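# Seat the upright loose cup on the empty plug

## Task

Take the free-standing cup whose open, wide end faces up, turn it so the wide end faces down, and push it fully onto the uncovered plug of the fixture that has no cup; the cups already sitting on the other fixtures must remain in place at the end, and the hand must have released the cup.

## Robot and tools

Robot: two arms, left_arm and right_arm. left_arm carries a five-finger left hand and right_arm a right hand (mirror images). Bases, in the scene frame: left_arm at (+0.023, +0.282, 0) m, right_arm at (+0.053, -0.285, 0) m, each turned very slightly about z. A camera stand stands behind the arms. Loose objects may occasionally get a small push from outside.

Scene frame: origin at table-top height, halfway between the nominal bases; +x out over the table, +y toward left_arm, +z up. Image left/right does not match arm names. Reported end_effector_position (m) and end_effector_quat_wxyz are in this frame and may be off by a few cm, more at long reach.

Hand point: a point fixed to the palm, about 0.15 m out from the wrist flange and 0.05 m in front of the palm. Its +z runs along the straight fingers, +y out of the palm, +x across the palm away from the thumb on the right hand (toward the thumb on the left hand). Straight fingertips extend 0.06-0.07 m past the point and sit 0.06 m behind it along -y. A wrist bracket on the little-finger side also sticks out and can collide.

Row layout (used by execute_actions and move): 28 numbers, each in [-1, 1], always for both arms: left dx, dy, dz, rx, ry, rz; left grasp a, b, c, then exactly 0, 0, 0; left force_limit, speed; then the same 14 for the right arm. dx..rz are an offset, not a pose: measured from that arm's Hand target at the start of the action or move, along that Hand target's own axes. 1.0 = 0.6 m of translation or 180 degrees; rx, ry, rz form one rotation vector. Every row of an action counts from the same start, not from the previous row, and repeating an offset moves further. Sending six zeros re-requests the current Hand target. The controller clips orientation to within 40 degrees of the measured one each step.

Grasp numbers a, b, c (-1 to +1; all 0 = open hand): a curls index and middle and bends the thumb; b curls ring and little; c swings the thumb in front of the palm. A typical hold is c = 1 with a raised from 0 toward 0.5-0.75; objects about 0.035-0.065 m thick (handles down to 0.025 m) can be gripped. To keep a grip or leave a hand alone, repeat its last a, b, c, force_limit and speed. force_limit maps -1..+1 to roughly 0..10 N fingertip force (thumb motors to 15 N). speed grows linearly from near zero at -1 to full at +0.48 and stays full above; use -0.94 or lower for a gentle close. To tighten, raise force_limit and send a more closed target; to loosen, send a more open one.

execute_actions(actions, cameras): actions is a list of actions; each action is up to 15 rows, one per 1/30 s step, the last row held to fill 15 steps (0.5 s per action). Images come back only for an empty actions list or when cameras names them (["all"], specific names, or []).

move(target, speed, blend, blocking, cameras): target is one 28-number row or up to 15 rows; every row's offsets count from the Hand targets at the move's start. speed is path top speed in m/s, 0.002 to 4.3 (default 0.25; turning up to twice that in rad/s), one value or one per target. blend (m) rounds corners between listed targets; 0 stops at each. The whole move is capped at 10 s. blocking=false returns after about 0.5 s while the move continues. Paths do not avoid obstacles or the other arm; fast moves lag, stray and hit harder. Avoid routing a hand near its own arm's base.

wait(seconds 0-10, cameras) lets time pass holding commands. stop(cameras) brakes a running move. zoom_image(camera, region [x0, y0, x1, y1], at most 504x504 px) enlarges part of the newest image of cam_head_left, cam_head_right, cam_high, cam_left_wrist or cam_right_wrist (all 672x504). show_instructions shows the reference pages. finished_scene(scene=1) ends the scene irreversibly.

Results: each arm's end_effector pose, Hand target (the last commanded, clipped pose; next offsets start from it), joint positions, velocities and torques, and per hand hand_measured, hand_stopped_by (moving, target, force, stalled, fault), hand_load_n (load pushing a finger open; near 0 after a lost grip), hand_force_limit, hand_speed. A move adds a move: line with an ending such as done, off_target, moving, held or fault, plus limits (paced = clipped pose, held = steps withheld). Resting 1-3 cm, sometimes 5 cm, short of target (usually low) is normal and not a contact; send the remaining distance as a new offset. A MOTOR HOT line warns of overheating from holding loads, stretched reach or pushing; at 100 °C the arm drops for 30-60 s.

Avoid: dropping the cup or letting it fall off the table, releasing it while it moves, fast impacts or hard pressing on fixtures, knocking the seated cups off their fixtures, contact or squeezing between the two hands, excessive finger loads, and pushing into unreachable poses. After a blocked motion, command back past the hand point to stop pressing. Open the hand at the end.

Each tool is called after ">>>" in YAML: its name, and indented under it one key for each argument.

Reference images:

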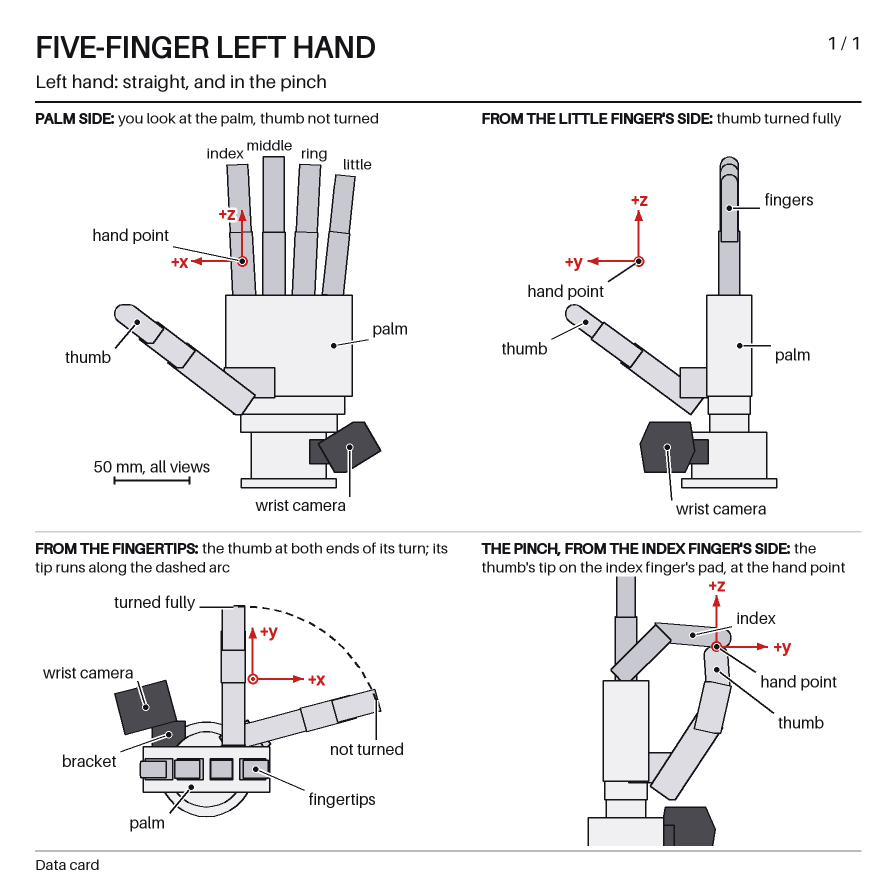

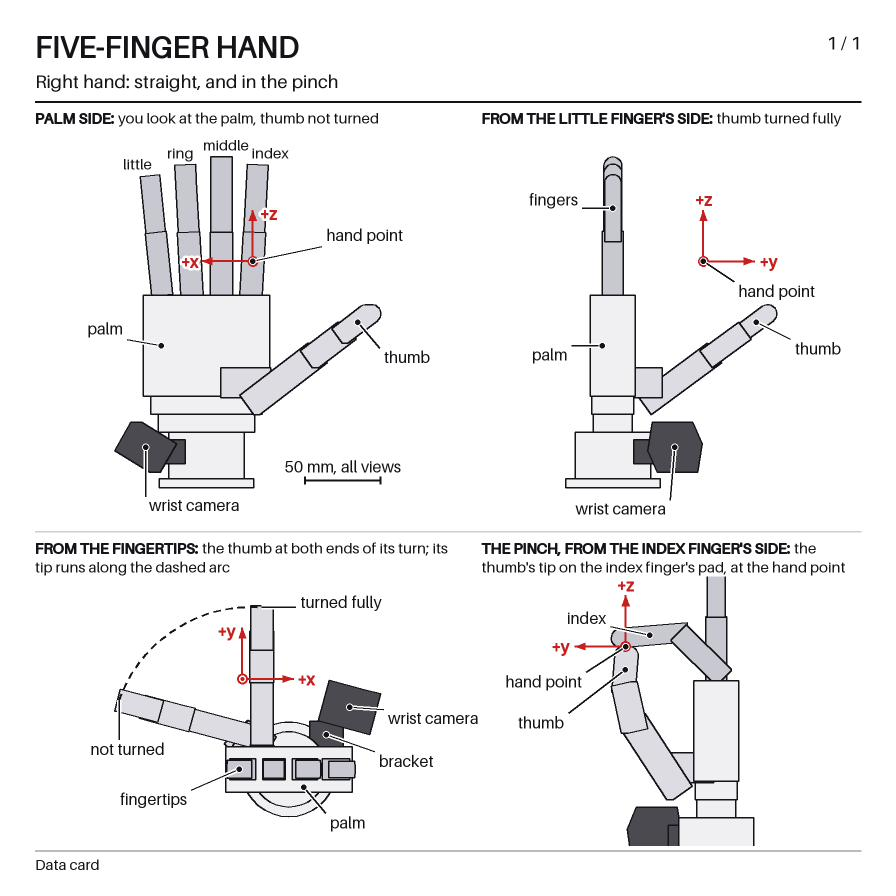

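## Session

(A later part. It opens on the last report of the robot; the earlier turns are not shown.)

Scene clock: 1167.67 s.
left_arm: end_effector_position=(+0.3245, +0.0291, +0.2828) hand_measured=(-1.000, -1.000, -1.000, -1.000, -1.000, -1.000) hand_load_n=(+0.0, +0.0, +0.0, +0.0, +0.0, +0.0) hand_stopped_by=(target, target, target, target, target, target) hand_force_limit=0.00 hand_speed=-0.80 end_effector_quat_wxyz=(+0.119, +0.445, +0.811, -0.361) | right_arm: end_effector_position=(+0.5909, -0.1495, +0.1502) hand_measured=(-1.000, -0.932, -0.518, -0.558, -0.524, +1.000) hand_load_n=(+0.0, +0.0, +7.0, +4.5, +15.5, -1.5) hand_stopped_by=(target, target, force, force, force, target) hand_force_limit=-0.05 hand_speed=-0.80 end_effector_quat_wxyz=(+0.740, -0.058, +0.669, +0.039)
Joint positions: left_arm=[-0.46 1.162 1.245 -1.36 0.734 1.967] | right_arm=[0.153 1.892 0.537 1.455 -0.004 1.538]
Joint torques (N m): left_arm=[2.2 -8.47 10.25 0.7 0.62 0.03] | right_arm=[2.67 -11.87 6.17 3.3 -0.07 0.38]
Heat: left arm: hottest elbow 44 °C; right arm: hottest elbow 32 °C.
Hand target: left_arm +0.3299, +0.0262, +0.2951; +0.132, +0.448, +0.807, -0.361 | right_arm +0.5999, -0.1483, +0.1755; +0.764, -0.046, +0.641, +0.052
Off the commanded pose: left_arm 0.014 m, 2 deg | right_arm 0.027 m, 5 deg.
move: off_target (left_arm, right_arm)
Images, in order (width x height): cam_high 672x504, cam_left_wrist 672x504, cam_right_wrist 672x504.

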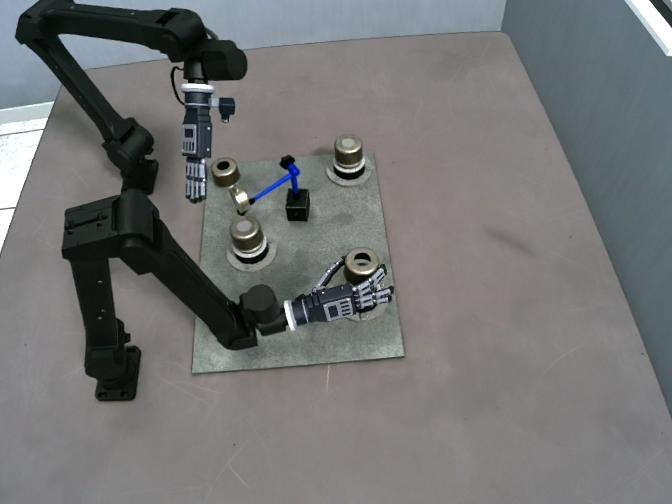

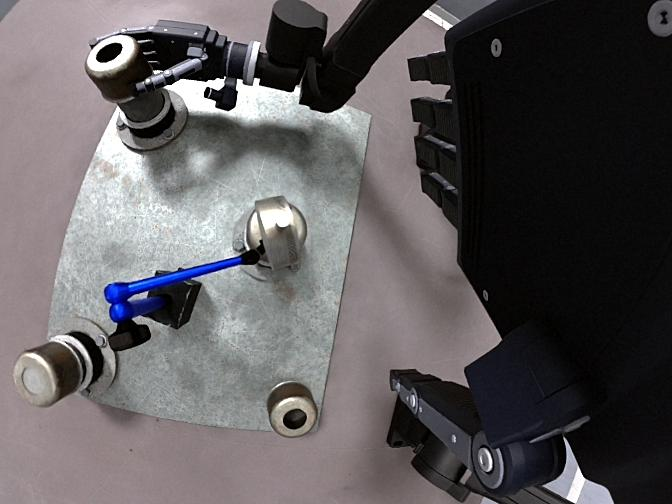

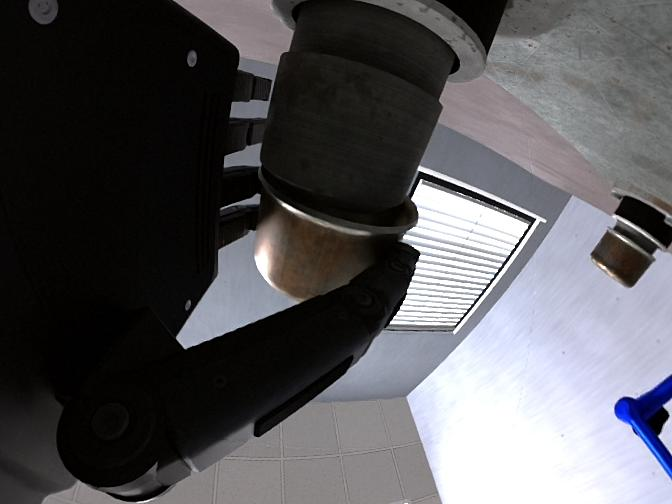

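>>> move:
  target: [0,0,0,0,0,0, 0,0,0,0,0,0, 0,-0.8, 0,-0.0115,-0.0014,0,0,0, 0.45,0,1,0,0,0, -0.05,-0.8]
  speed: 0.03
  cameras: ["cam_high","cam_right_wrist","cam_left_wrist"]

>>> zoom_image:
  camera: "cam_right_wrist"
  region: [240, 0, 480, 250]

Scene clock: 1183.40 s.
left_arm: end_effector_position=(+0.3245, +0.0291, +0.2828) hand_measured=(-1.000, -1.000, -1.000, -1.000, -1.000, -1.000) hand_load_n=(+0.0, +0.0, +0.0, +0.0, +0.0, +0.0) hand_stopped_by=(target, target, target, target, target, target) hand_force_limit=0.00 hand_speed=-0.80 end_effector_quat_wxyz=(+0.119, +0.445, +0.811, -0.361) | right_arm: end_effector_position=(+0.5908, -0.1525, +0.1508) hand_measured=(-1.000, -0.932, -0.518, -0.558, -0.524, +1.000) hand_load_n=(+0.0, +0.0, +6.5, +5.0, +16.0, -1.5) hand_stopped_by=(target, target, force, force, force, target) hand_force_limit=-0.05 hand_speed=-0.80 end_effector_quat_wxyz=(+0.741, -0.059, +0.668, +0.042)
Joint positions: left_arm=[-0.46 1.162 1.245 -1.36 0.734 1.967] | right_arm=[0.142 1.892 0.537 1.457 -0.021 1.54]
Joint torques (N m): left_arm=[2.2 -8.88 10.1 0.65 0.66 0.04] | right_arm=[2.61 -11.87 6.02 3.29 -0.11 0.36]
Heat: left arm: hottest elbow 44 °C; right arm: hottest elbow 31 °C.
Hand target: left_arm +0.3299, +0.0262, +0.2951; +0.132, +0.448, +0.807, -0.361 | right_arm +0.6000, -0.1552, +0.1754; +0.765, -0.047, +0.641, +0.053
Off the commanded pose: left_arm 0.014 m, 2 deg | right_arm 0.026 m, 5 deg.
move: off_target (left_arm, right_arm)
Images, in order (width x height): cam_high 672x504, cam_left_wrist 672x504, cam_right_wrist 672x504.

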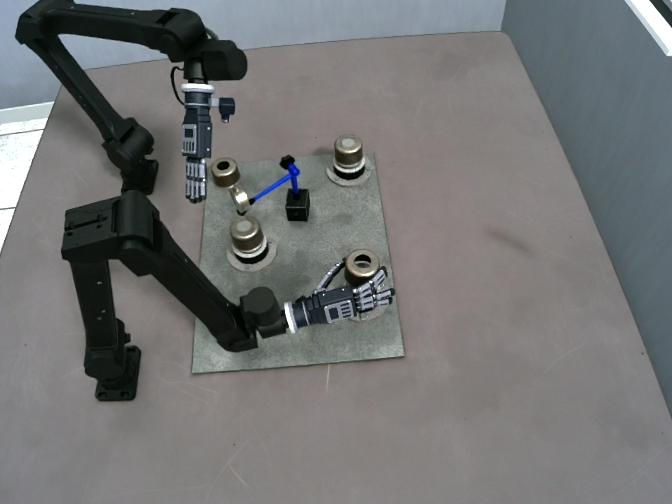

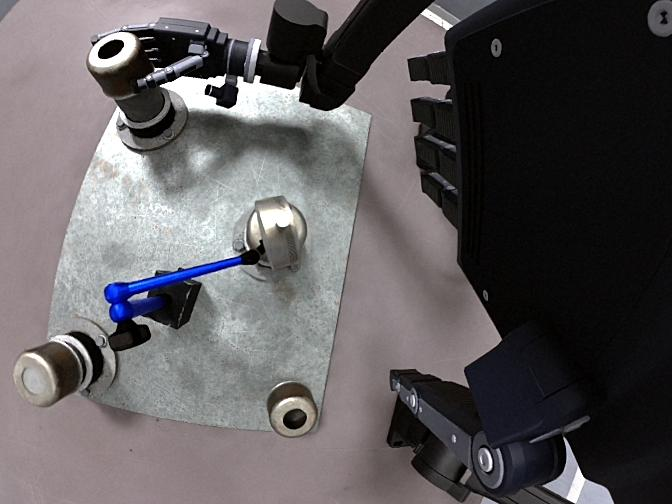

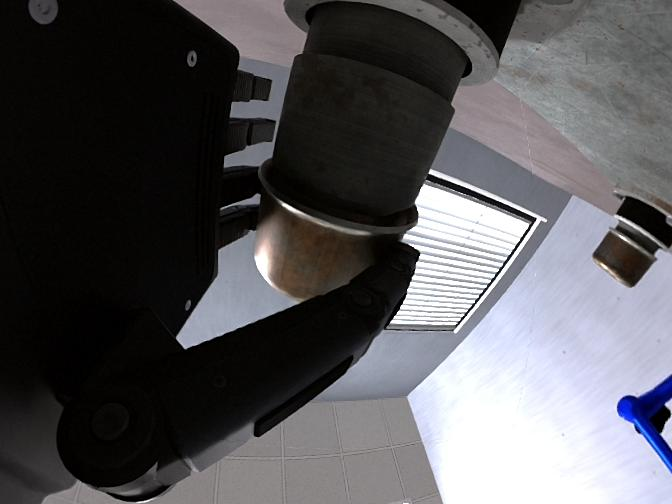

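Scaled by 2.016 from the camera's 672x504 image, which has a finer 960x720 frame.

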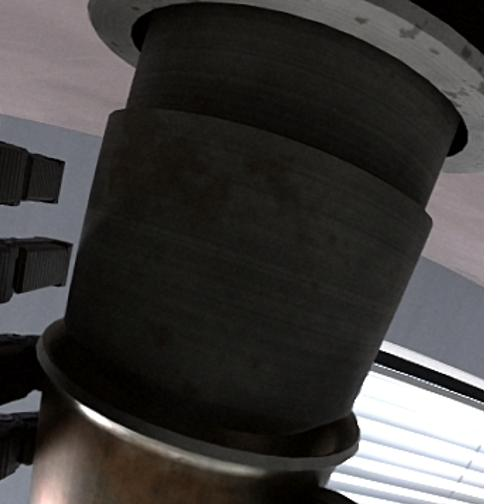

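>>> move:
  target: [0,0,0,0,0,0, 0,0,0,0,0,0, 0,-0.8, 0,0.0115,0.0014,0,0,0, 0.45,0,1,0,0,0, -0.05,-0.8]
  speed: 0.03
  cameras: ["cam_high","cam_right_wrist","cam_left_wrist"]

>>> zoom_image:
  camera: "cam_right_wrist"
  region: [240, 0, 480, 250]

Scene clock: 1194.57 s.
left_arm: end_effector_position=(+0.3245, +0.0291, +0.2828) hand_measured=(-1.000, -1.000, -1.000, -1.000, -1.000, -1.000) hand_load_n=(+0.0, +0.0, +0.0, +0.0, +0.0, +0.0) hand_stopped_by=(target, target, target, target, target, target) hand_force_limit=0.00 hand_speed=-0.80 end_effector_quat_wxyz=(+0.119, +0.445, +0.811, -0.361) | right_arm: end_effector_position=(+0.5913, -0.1523, +0.1509) hand_measured=(-1.000, -0.932, -0.518, -0.558, -0.524, +1.000) hand_load_n=(+0.5, +0.0, +7.0, +5.0, +16.0, -1.5) hand_stopped_by=(target, target, force, force, force, target) hand_force_limit=-0.05 hand_speed=-0.80 end_effector_quat_wxyz=(+0.741, -0.056, +0.668, +0.039)
Joint positions: left_arm=[-0.46 1.162 1.245 -1.36 0.734 1.967] | right_arm=[0.147 1.892 0.537 1.457 -0.009 1.54]
Joint torques (N m): left_arm=[2.37 -8.94 10.22 0.65 0.63 0.04] | right_arm=[3.25 -11.87 6.2 3.25 0.11 0.35]
Heat: left arm: hottest elbow 45 °C; right arm: hottest elbow 31 °C.
Hand target: left_arm +0.3299, +0.0262, +0.2951; +0.132, +0.448, +0.807, -0.361 | right_arm +0.5999, -0.1483, +0.1755; +0.765, -0.046, +0.641, +0.052
Off the commanded pose: left_arm 0.014 m, 2 deg | right_arm 0.026 m, 5 deg.
move: off_target (left_arm, right_arm)
Images, in order (width x height): cam_high 672x504, cam_left_wrist 672x504, cam_right_wrist 672x504.

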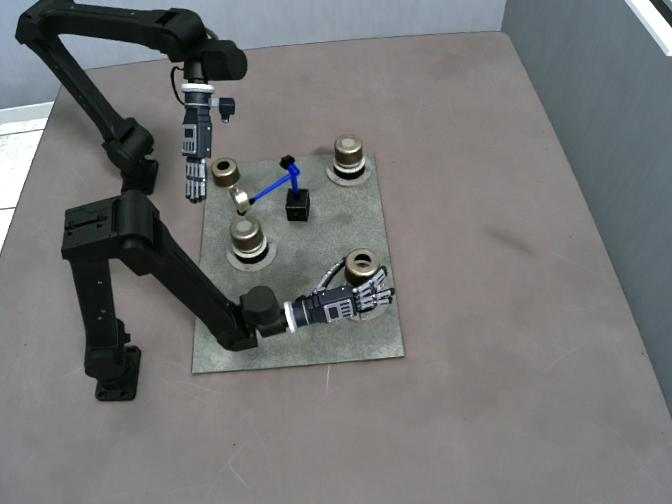

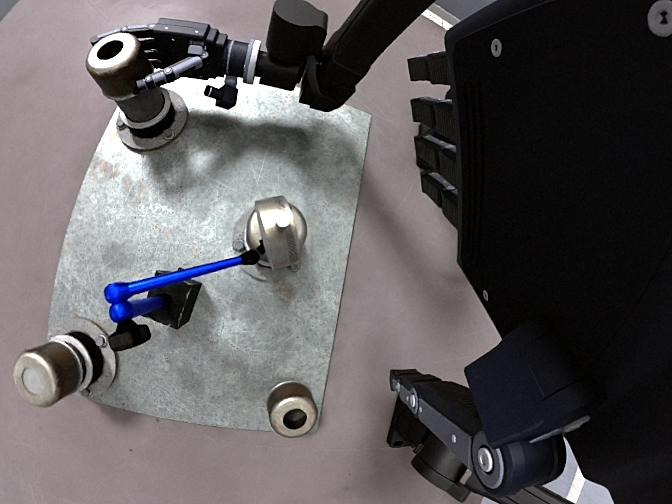

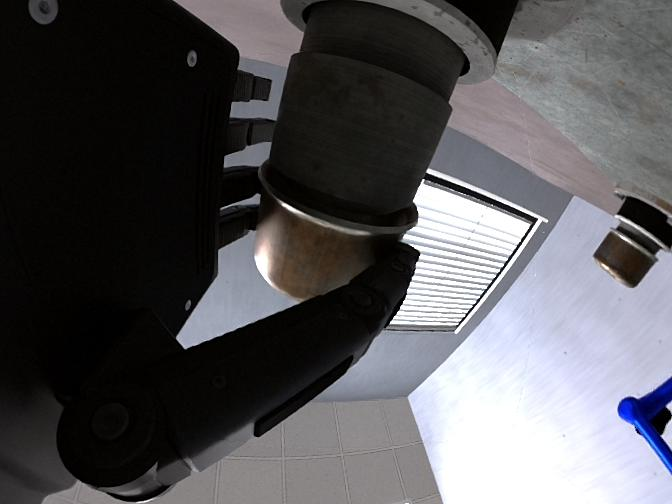

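Scaled by 2.016 from the camera's 672x504 image, which has a finer 960x720 frame.

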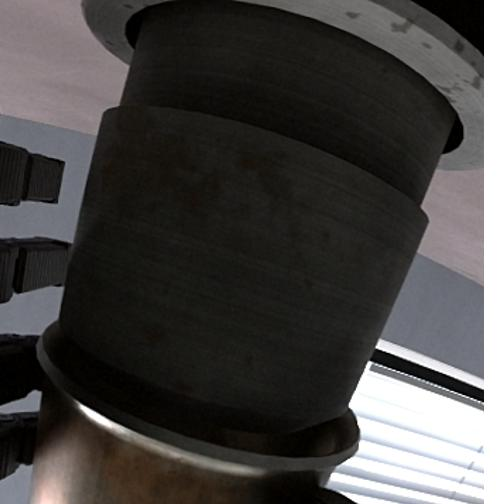

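>>> zoom_image:
  camera: "cam_high"
  region: [330, 230, 395, 300]

>>> zoom_image:
  camera: "cam_left_wrist"
  region: [70, 10, 195, 155]

Scaled by 7.200.

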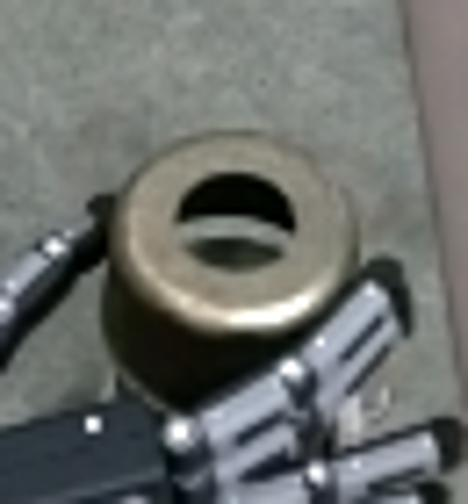

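Scaled by 3.476 from the camera's 672x504 image, which has a finer 960x720 frame.

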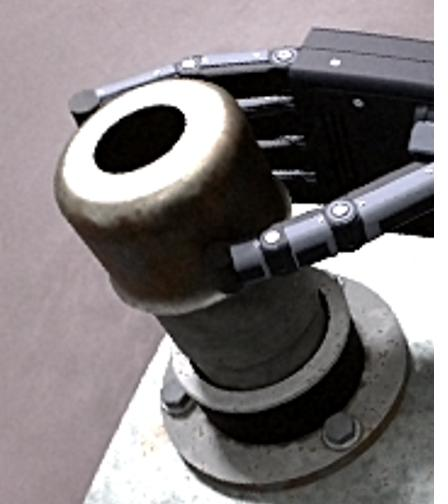

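>>> move:
  target: [0,0,0,0,0,0, 0,0,0,0,0,0, 0,-0.8, 0.0185,0.001,-0.01,0,0,0, 0.45,0,1,0,0,0, -0.05,-0.8]
  speed: 0.03
  cameras: ["cam_high","cam_right_wrist","cam_left_wrist"]

>>> zoom_image:
  camera: "cam_right_wrist"
  region: [240, 0, 480, 250]

>>> zoom_image:
  camera: "cam_high"
  region: [330, 230, 395, 300]

>>> zoom_image:
  camera: "cam_left_wrist"
  region: [70, 10, 195, 155]

Scene clock: 1228.00 s.
left_arm: end_effector_position=(+0.3245, +0.0291, +0.2828) hand_measured=(-1.000, -1.000, -1.000, -1.000, -1.000, -1.000) hand_load_n=(+0.0, +0.0, +0.0, +0.0, +0.0, +0.0) hand_stopped_by=(target, target, target, target, target, target) hand_force_limit=0.00 hand_speed=-0.80 end_effector_quat_wxyz=(+0.119, +0.445, +0.811, -0.361) | right_arm: end_effector_position=(+0.5894, -0.1522, +0.1415) hand_measured=(-1.000, -0.932, -0.518, -0.558, -0.524, +1.000) hand_load_n=(+0.0, +0.0, +7.0, +5.0, +15.5, -2.0) hand_stopped_by=(target, target, force, force, force, target) hand_force_limit=-0.05 hand_speed=-0.80 end_effector_quat_wxyz=(+0.743, -0.056, +0.666, +0.039)
Joint positions: left_arm=[-0.46 1.162 1.245 -1.36 0.734 1.967] | right_arm=[0.148 1.932 0.537 1.502 -0.006 1.541]
Joint torques (N m): left_arm=[2.43 -8.94 10.25 0.64 0.66 0.05] | right_arm=[3.08 -11.93 5.39 3.29 0.08 0.35]
Heat: left arm: hottest elbow 45 °C; right arm: hottest elbow 31 °C.
Hand target: left_arm +0.3299, +0.0262, +0.2951; +0.132, +0.448, +0.807, -0.361 | right_arm +0.5959, -0.1482, +0.1634; +0.764, -0.046, +0.641, +0.053
Off the commanded pose: left_arm 0.014 m, 2 deg | right_arm 0.023 m, 4 deg.
move: off_target (left_arm, right_arm)
Images, in order (width x height): cam_high 672x504, cam_left_wrist 672x504, cam_right_wrist 672x504.

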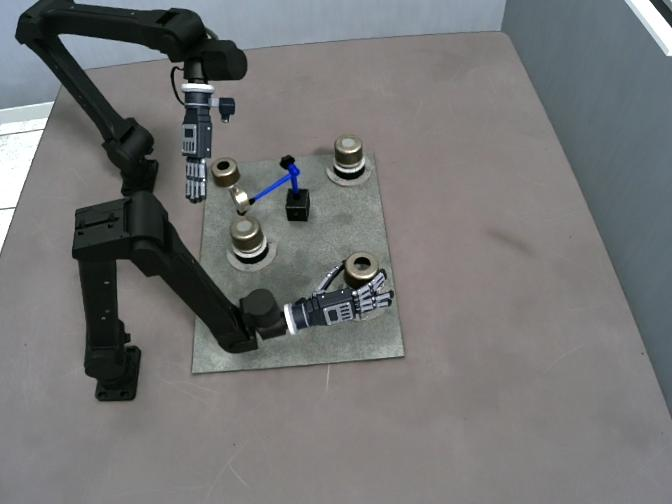

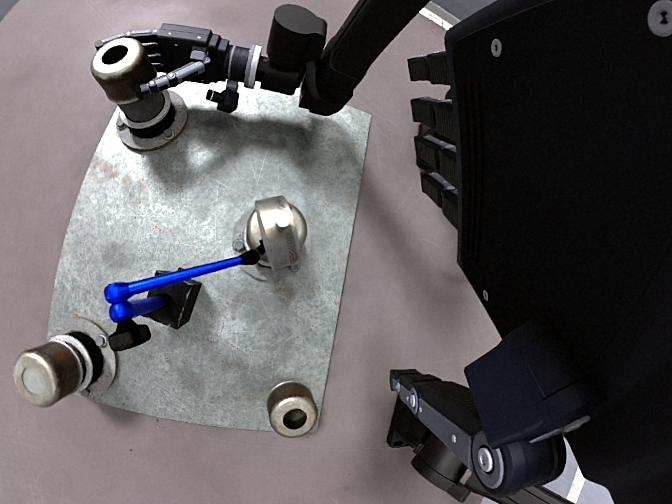

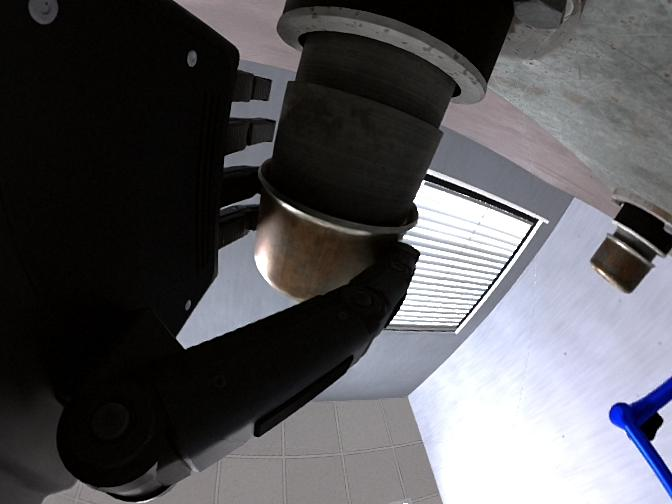

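Scaled by 2.016 from the camera's 672x504 image, which has a finer 960x720 frame.

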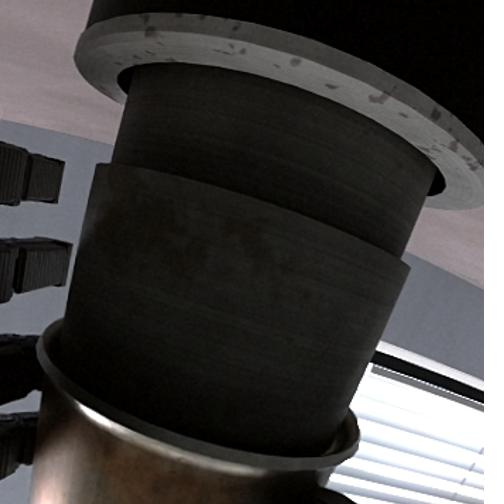

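Scaled by 7.200.

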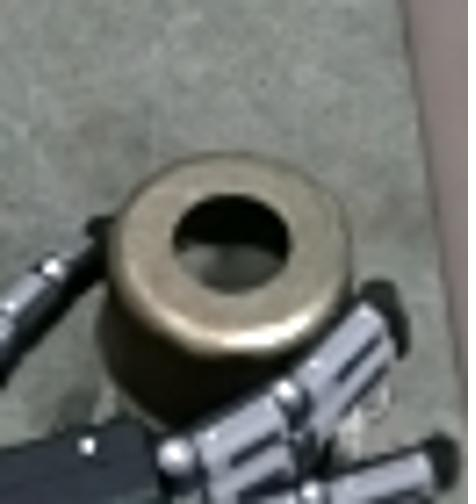

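Scaled by 3.476 from the camera's 672x504 image, which has a finer 960x720 frame.

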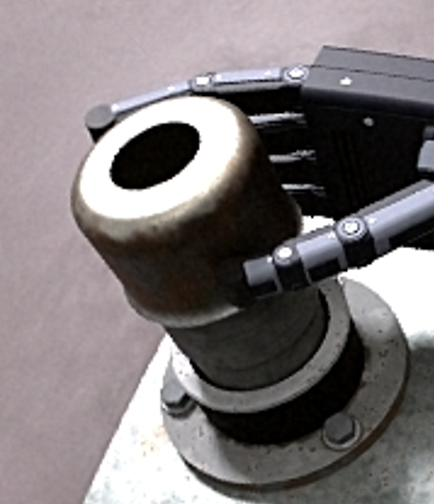

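>>> move:
  target: [0,0,0,0,0,0, 0,0,0,0,0,0, 0,-0.8, 0.0210,0.0006,-0.0055,0,0.004,0, 0.45,0,1,0,0,0, -0.05,-0.8]
  speed: 0.03
  cameras: ["cam_high","cam_right_wrist","cam_left_wrist","cam_head_right"]

>>> zoom_image:
  camera: "cam_right_wrist"
  region: [240, 0, 480, 250]

>>> zoom_image:
  camera: "cam_high"
  region: [270, 230, 400, 340]

>>> zoom_image:
  camera: "cam_left_wrist"
  region: [70, 10, 270, 155]

Scene clock: 1238.90 s.
left_arm: end_effector_position=(+0.3245, +0.0291, +0.2828) hand_measured=(-1.000, -1.000, -1.000, -1.000, -1.000, -1.000) hand_load_n=(+0.0, +0.0, +0.0, +0.0, +0.0, +0.0) hand_stopped_by=(target, target, target, target, target, target) hand_force_limit=0.00 hand_speed=-0.80 end_effector_quat_wxyz=(+0.119, +0.445, +0.811, -0.361) | right_arm: end_effector_position=(+0.5892, -0.1525, +0.1309) hand_measured=(-1.000, -0.932, -0.518, -0.558, -0.524, +1.000) hand_load_n=(+0.0, +0.0, +7.0, +5.0, +15.5, -1.5) hand_stopped_by=(target, target, force, force, force, target) hand_force_limit=-0.05 hand_speed=-0.80 end_effector_quat_wxyz=(+0.740, -0.055, +0.669, +0.039)
Joint positions: left_arm=[-0.46 1.162 1.245 -1.36 0.734 1.967] | right_arm=[0.148 1.966 0.539 1.526 -0.004 1.541]
Joint torques (N m): left_arm=[2.14 -8.94 10.15 0.65 0.62 0.05] | right_arm=[3.19 -11.93 4.9 3.26 0.04 0.34]
Heat: left arm: hottest elbow 45 °C; right arm: hottest elbow 31 °C.
Hand target: left_arm +0.3299, +0.0262, +0.2951; +0.132, +0.448, +0.807, -0.361 | right_arm +0.5948, -0.1480, +0.1505; +0.760, -0.047, +0.646, +0.052
Off the commanded pose: left_arm 0.014 m, 2 deg | right_arm 0.021 m, 4 deg.
move: off_target (left_arm, right_arm)
Images, in order (width x height): cam_head_right 672x504, cam_high 672x504, cam_left_wrist 672x504, cam_right_wrist 672x504.

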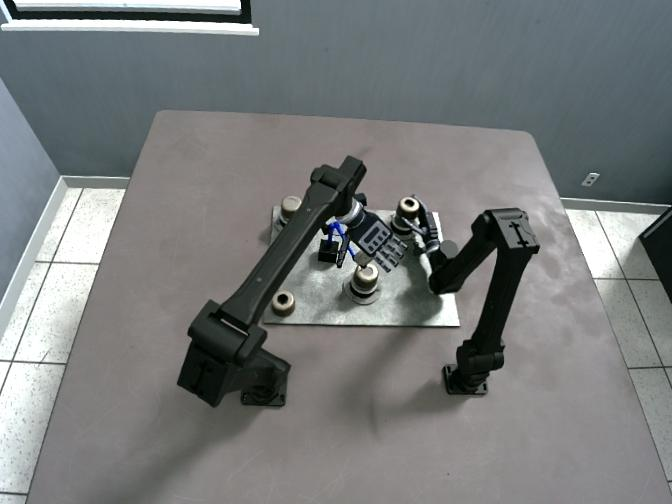

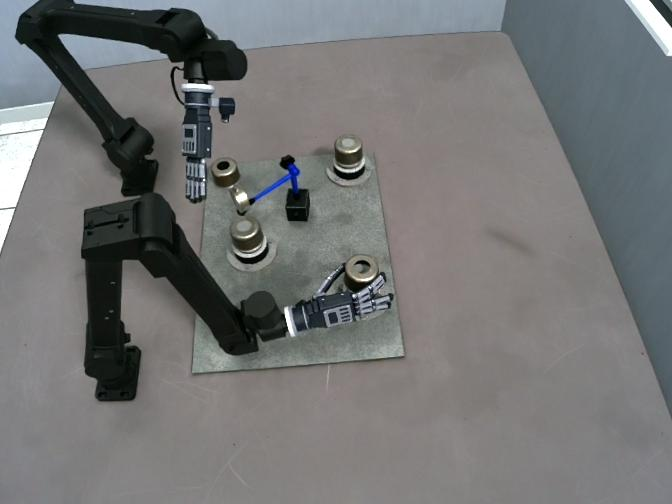

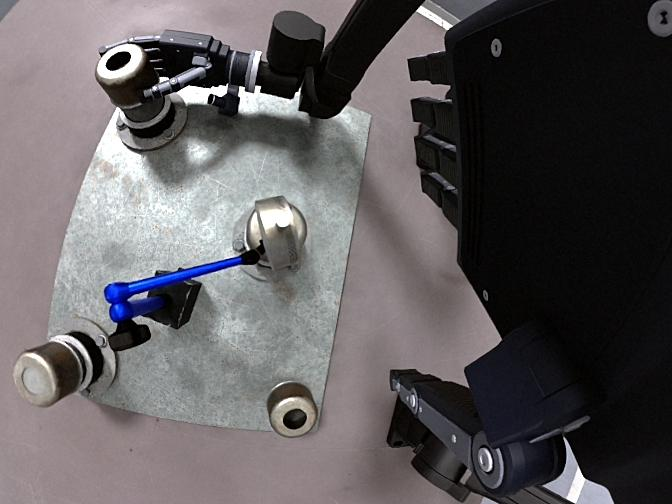

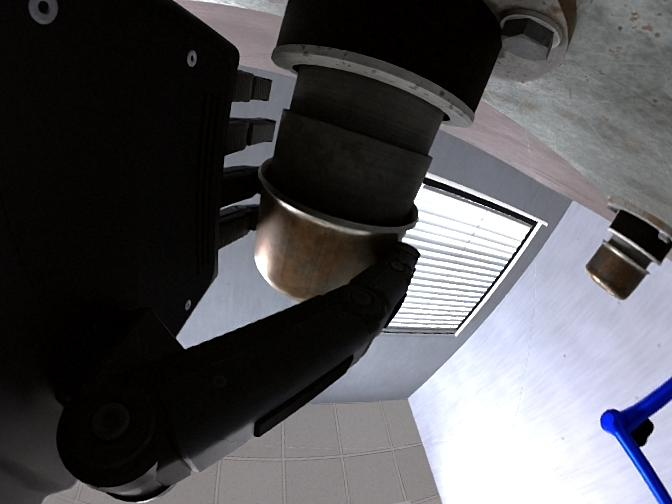

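Scaled by 2.016 from the camera's 672x504 image, which has a finer 960x720 frame.

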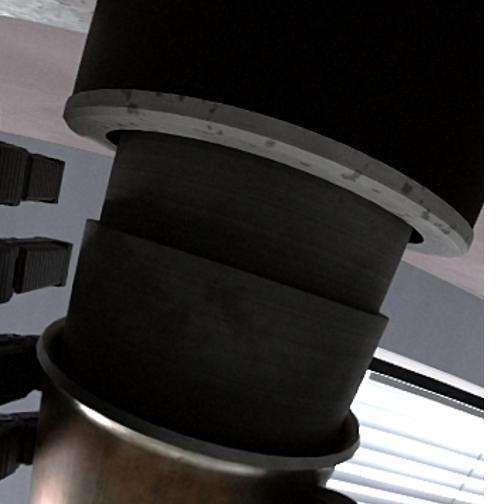

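Scaled by 3.877.

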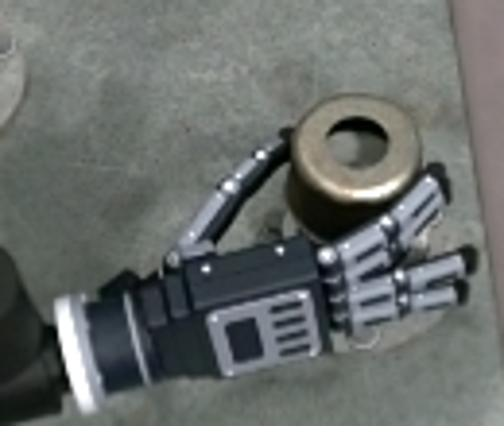

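Scaled by 2.520 from the camera's 672x504 image, which has a finer 960x720 frame.

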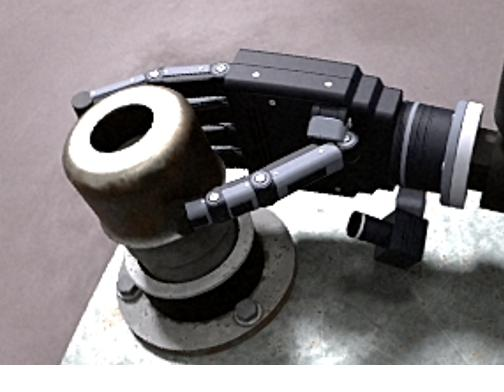

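>>> move:
  target: [0,0,0,0,0,0, 0,0,0,0,0,0, 0,-0.8, 0,0,0,0,0,0, -0.2,0,1,0,0,0, -0.05,-0.85]
  speed: 0.03
  cameras: ["cam_high","cam_right_wrist","cam_left_wrist","cam_head_right"]

>>> zoom_image:
  camera: "cam_right_wrist"
  region: [240, 0, 480, 250]

>>> zoom_image:
  camera: "cam_left_wrist"
  region: [70, 10, 270, 155]

Scene clock: 1263.80 s.
left_arm: end_effector_position=(+0.3245, +0.0291, +0.2828) hand_measured=(-1.000, -1.000, -1.000, -1.000, -1.000, -1.000) hand_load_n=(+0.0, +0.0, +0.0, +0.0, +0.0, +0.0) hand_stopped_by=(target, target, target, target, target, target) hand_force_limit=0.00 hand_speed=-0.80 end_effector_quat_wxyz=(+0.119, +0.445, +0.811, -0.361) | right_arm: end_effector_position=(+0.5906, -0.1516, +0.1387) hand_measured=(-0.980, -1.000, -1.000, -1.000, -0.800, +1.000) hand_load_n=(+0.0, +0.0, +0.0, +0.0, +0.0, -0.5) hand_stopped_by=(target, target, target, target, target, target) hand_force_limit=-0.05 hand_speed=-0.85 end_effector_quat_wxyz=(+0.748, -0.052, +0.660, +0.044)
Joint positions: left_arm=[-0.46 1.162 1.245 -1.36 0.734 1.967] | right_arm=[0.15 1.966 0.548 1.543 -0.004 1.551]
Joint torques (N m): left_arm=[2.32 -9.05 10.17 0.66 0.64 0.02] | right_arm=[3.02 -11.93 4.38 2.55 0.09 0.25]
Heat: left arm: hottest elbow 45 °C; right arm: hottest elbow 30 °C.
Hand target: left_arm +0.3299, +0.0262, +0.2951; +0.132, +0.448, +0.807, -0.361 | right_arm +0.5948, -0.1481, +0.1505; +0.760, -0.047, +0.646, +0.052
Off the commanded pose: left_arm 0.014 m, 2 deg | right_arm 0.013 m, 2 deg.
move: off_target (left_arm, right_arm)
Images, in order (width x height): cam_head_right 672x504, cam_high 672x504, cam_left_wrist 672x504, cam_right_wrist 672x504.

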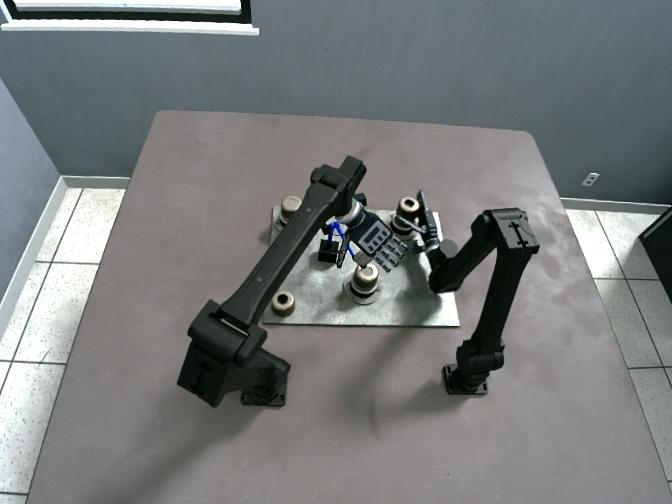

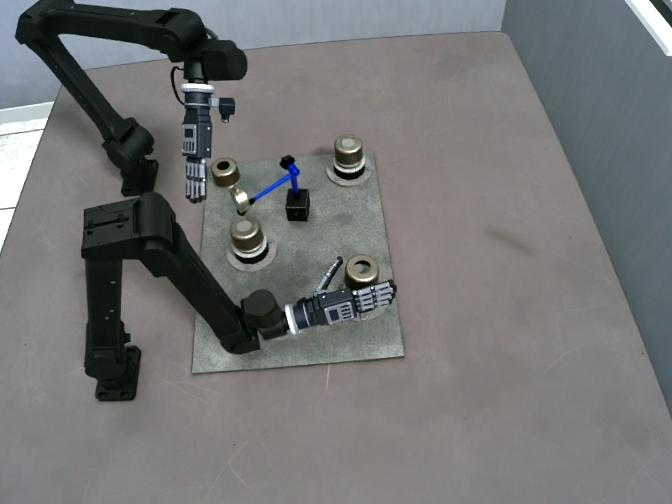

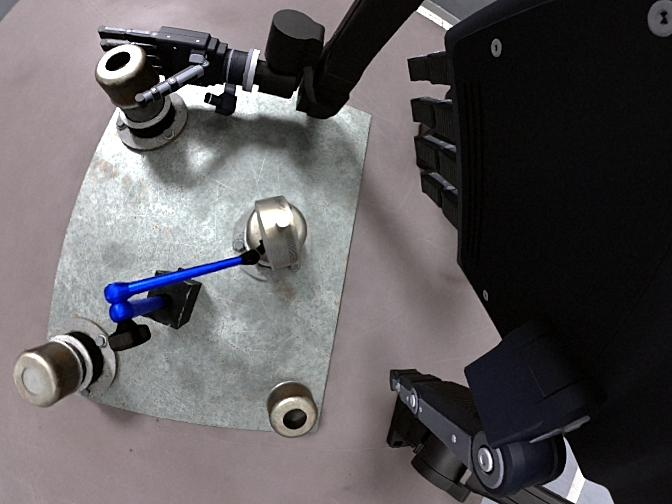

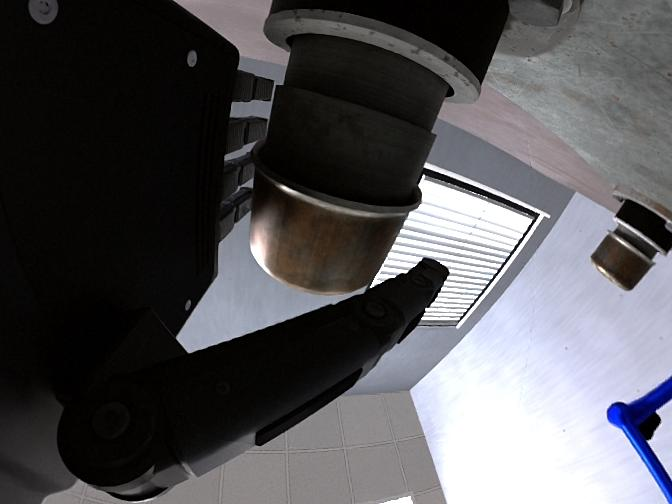

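Scaled by 2.016 from the camera's 672x504 image, which has a finer 960x720 frame.

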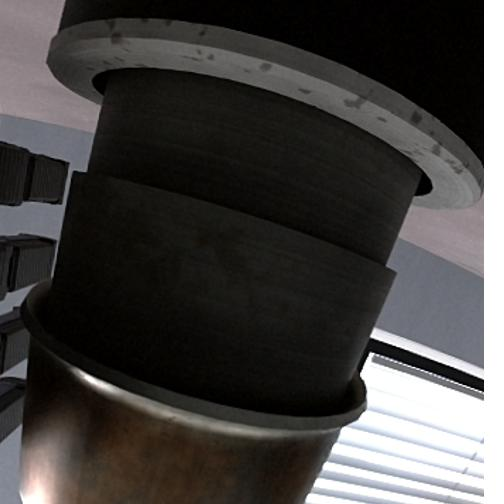

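Scaled by 2.520 from the camera's 672x504 image, which has a finer 960x720 frame.

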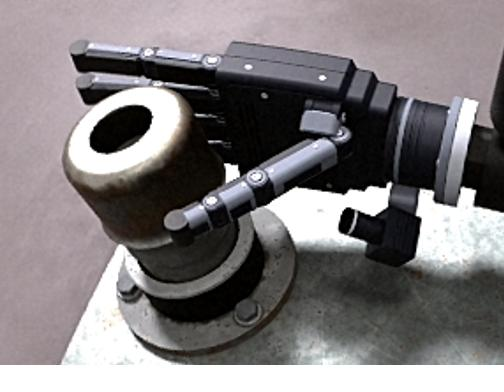

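>>> move:
  target: [0,0,0,0,0,0, 0,0,0,0,0,0, 0,-0.8, 0,0,0,0,0,0, -0.2,0,0,0,0,0, -0.05,0]
  speed: 0.03
  cameras: ["cam_high","cam_right_wrist","cam_left_wrist"]

>>> zoom_image:
  camera: "cam_right_wrist"
  region: [200, 0, 480, 280]

>>> zoom_image:
  camera: "cam_high"
  region: [270, 230, 400, 340]

Scene clock: 1298.73 s.
left_arm: end_effector_position=(+0.3245, +0.0291, +0.2828) hand_measured=(-1.000, -1.000, -1.000, -1.000, -1.000, -1.000) hand_load_n=(+0.0, +0.0, +0.0, +0.0, +0.0, +0.0) hand_stopped_by=(target, target, target, target, target, target) hand_force_limit=0.00 hand_speed=-0.80 end_effector_quat_wxyz=(+0.119, +0.445, +0.811, -0.361) | right_arm: end_effector_position=(+0.5906, -0.1516, +0.1388) hand_measured=(-0.980, -1.000, -1.000, -1.000, -1.000, -1.000) hand_load_n=(+0.0, +0.0, +0.0, +0.0, +0.0, -0.5) hand_stopped_by=(target, target, target, target, target, target) hand_force_limit=-0.05 hand_speed=0.00 end_effector_quat_wxyz=(+0.748, -0.052, +0.660, +0.044)
Joint positions: left_arm=[-0.46 1.162 1.245 -1.36 0.734 1.967] | right_arm=[0.15 1.966 0.548 1.543 -0.004 1.552]
Joint torques (N m): left_arm=[2.43 -8.82 10.15 0.59 0.64 0.05] | right_arm=[3.08 -12.04 4.38 2.54 0.09 0.23]
Heat: left arm: hottest elbow 45 °C; right arm: hottest elbow 30 °C.
Hand target: left_arm +0.3299, +0.0262, +0.2951; +0.132, +0.448, +0.807, -0.361 | right_arm +0.5948, -0.1481, +0.1504; +0.760, -0.047, +0.646, +0.052
Off the commanded pose: left_arm 0.014 m, 2 deg | right_arm 0.013 m, 2 deg.
move: off_target (left_arm, right_arm)
Images, in order (width x height): cam_high 672x504, cam_left_wrist 672x504, cam_right_wrist 672x504.

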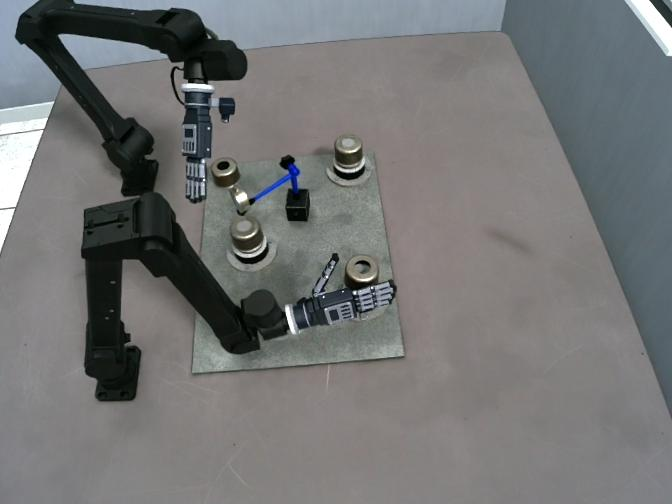

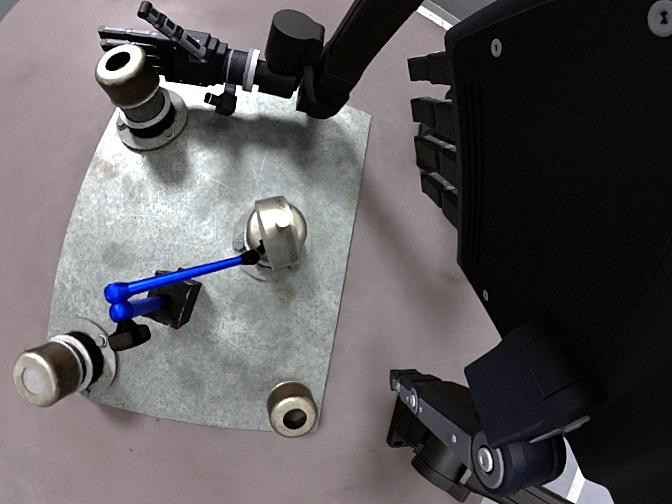

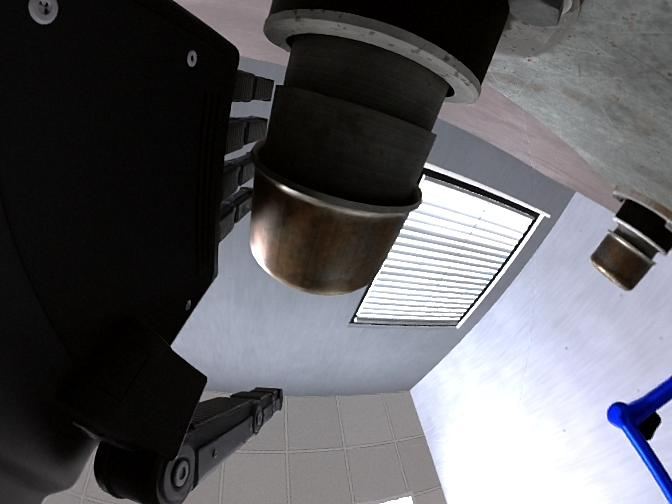

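Scaled by 1.800 from the camera's 672x504 image, which has a finer 960x720 frame.

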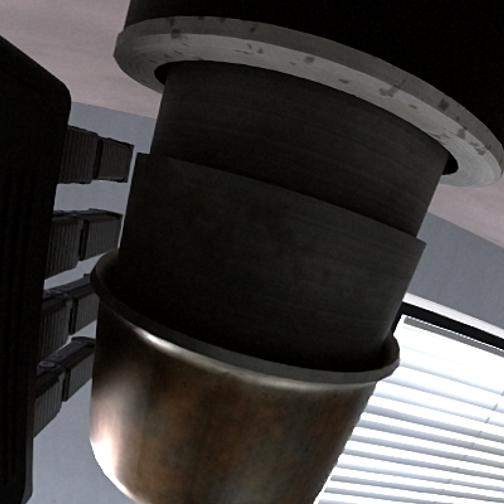

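Scaled by 3.877.

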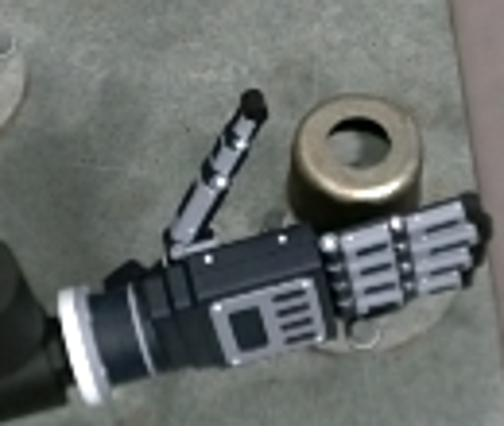

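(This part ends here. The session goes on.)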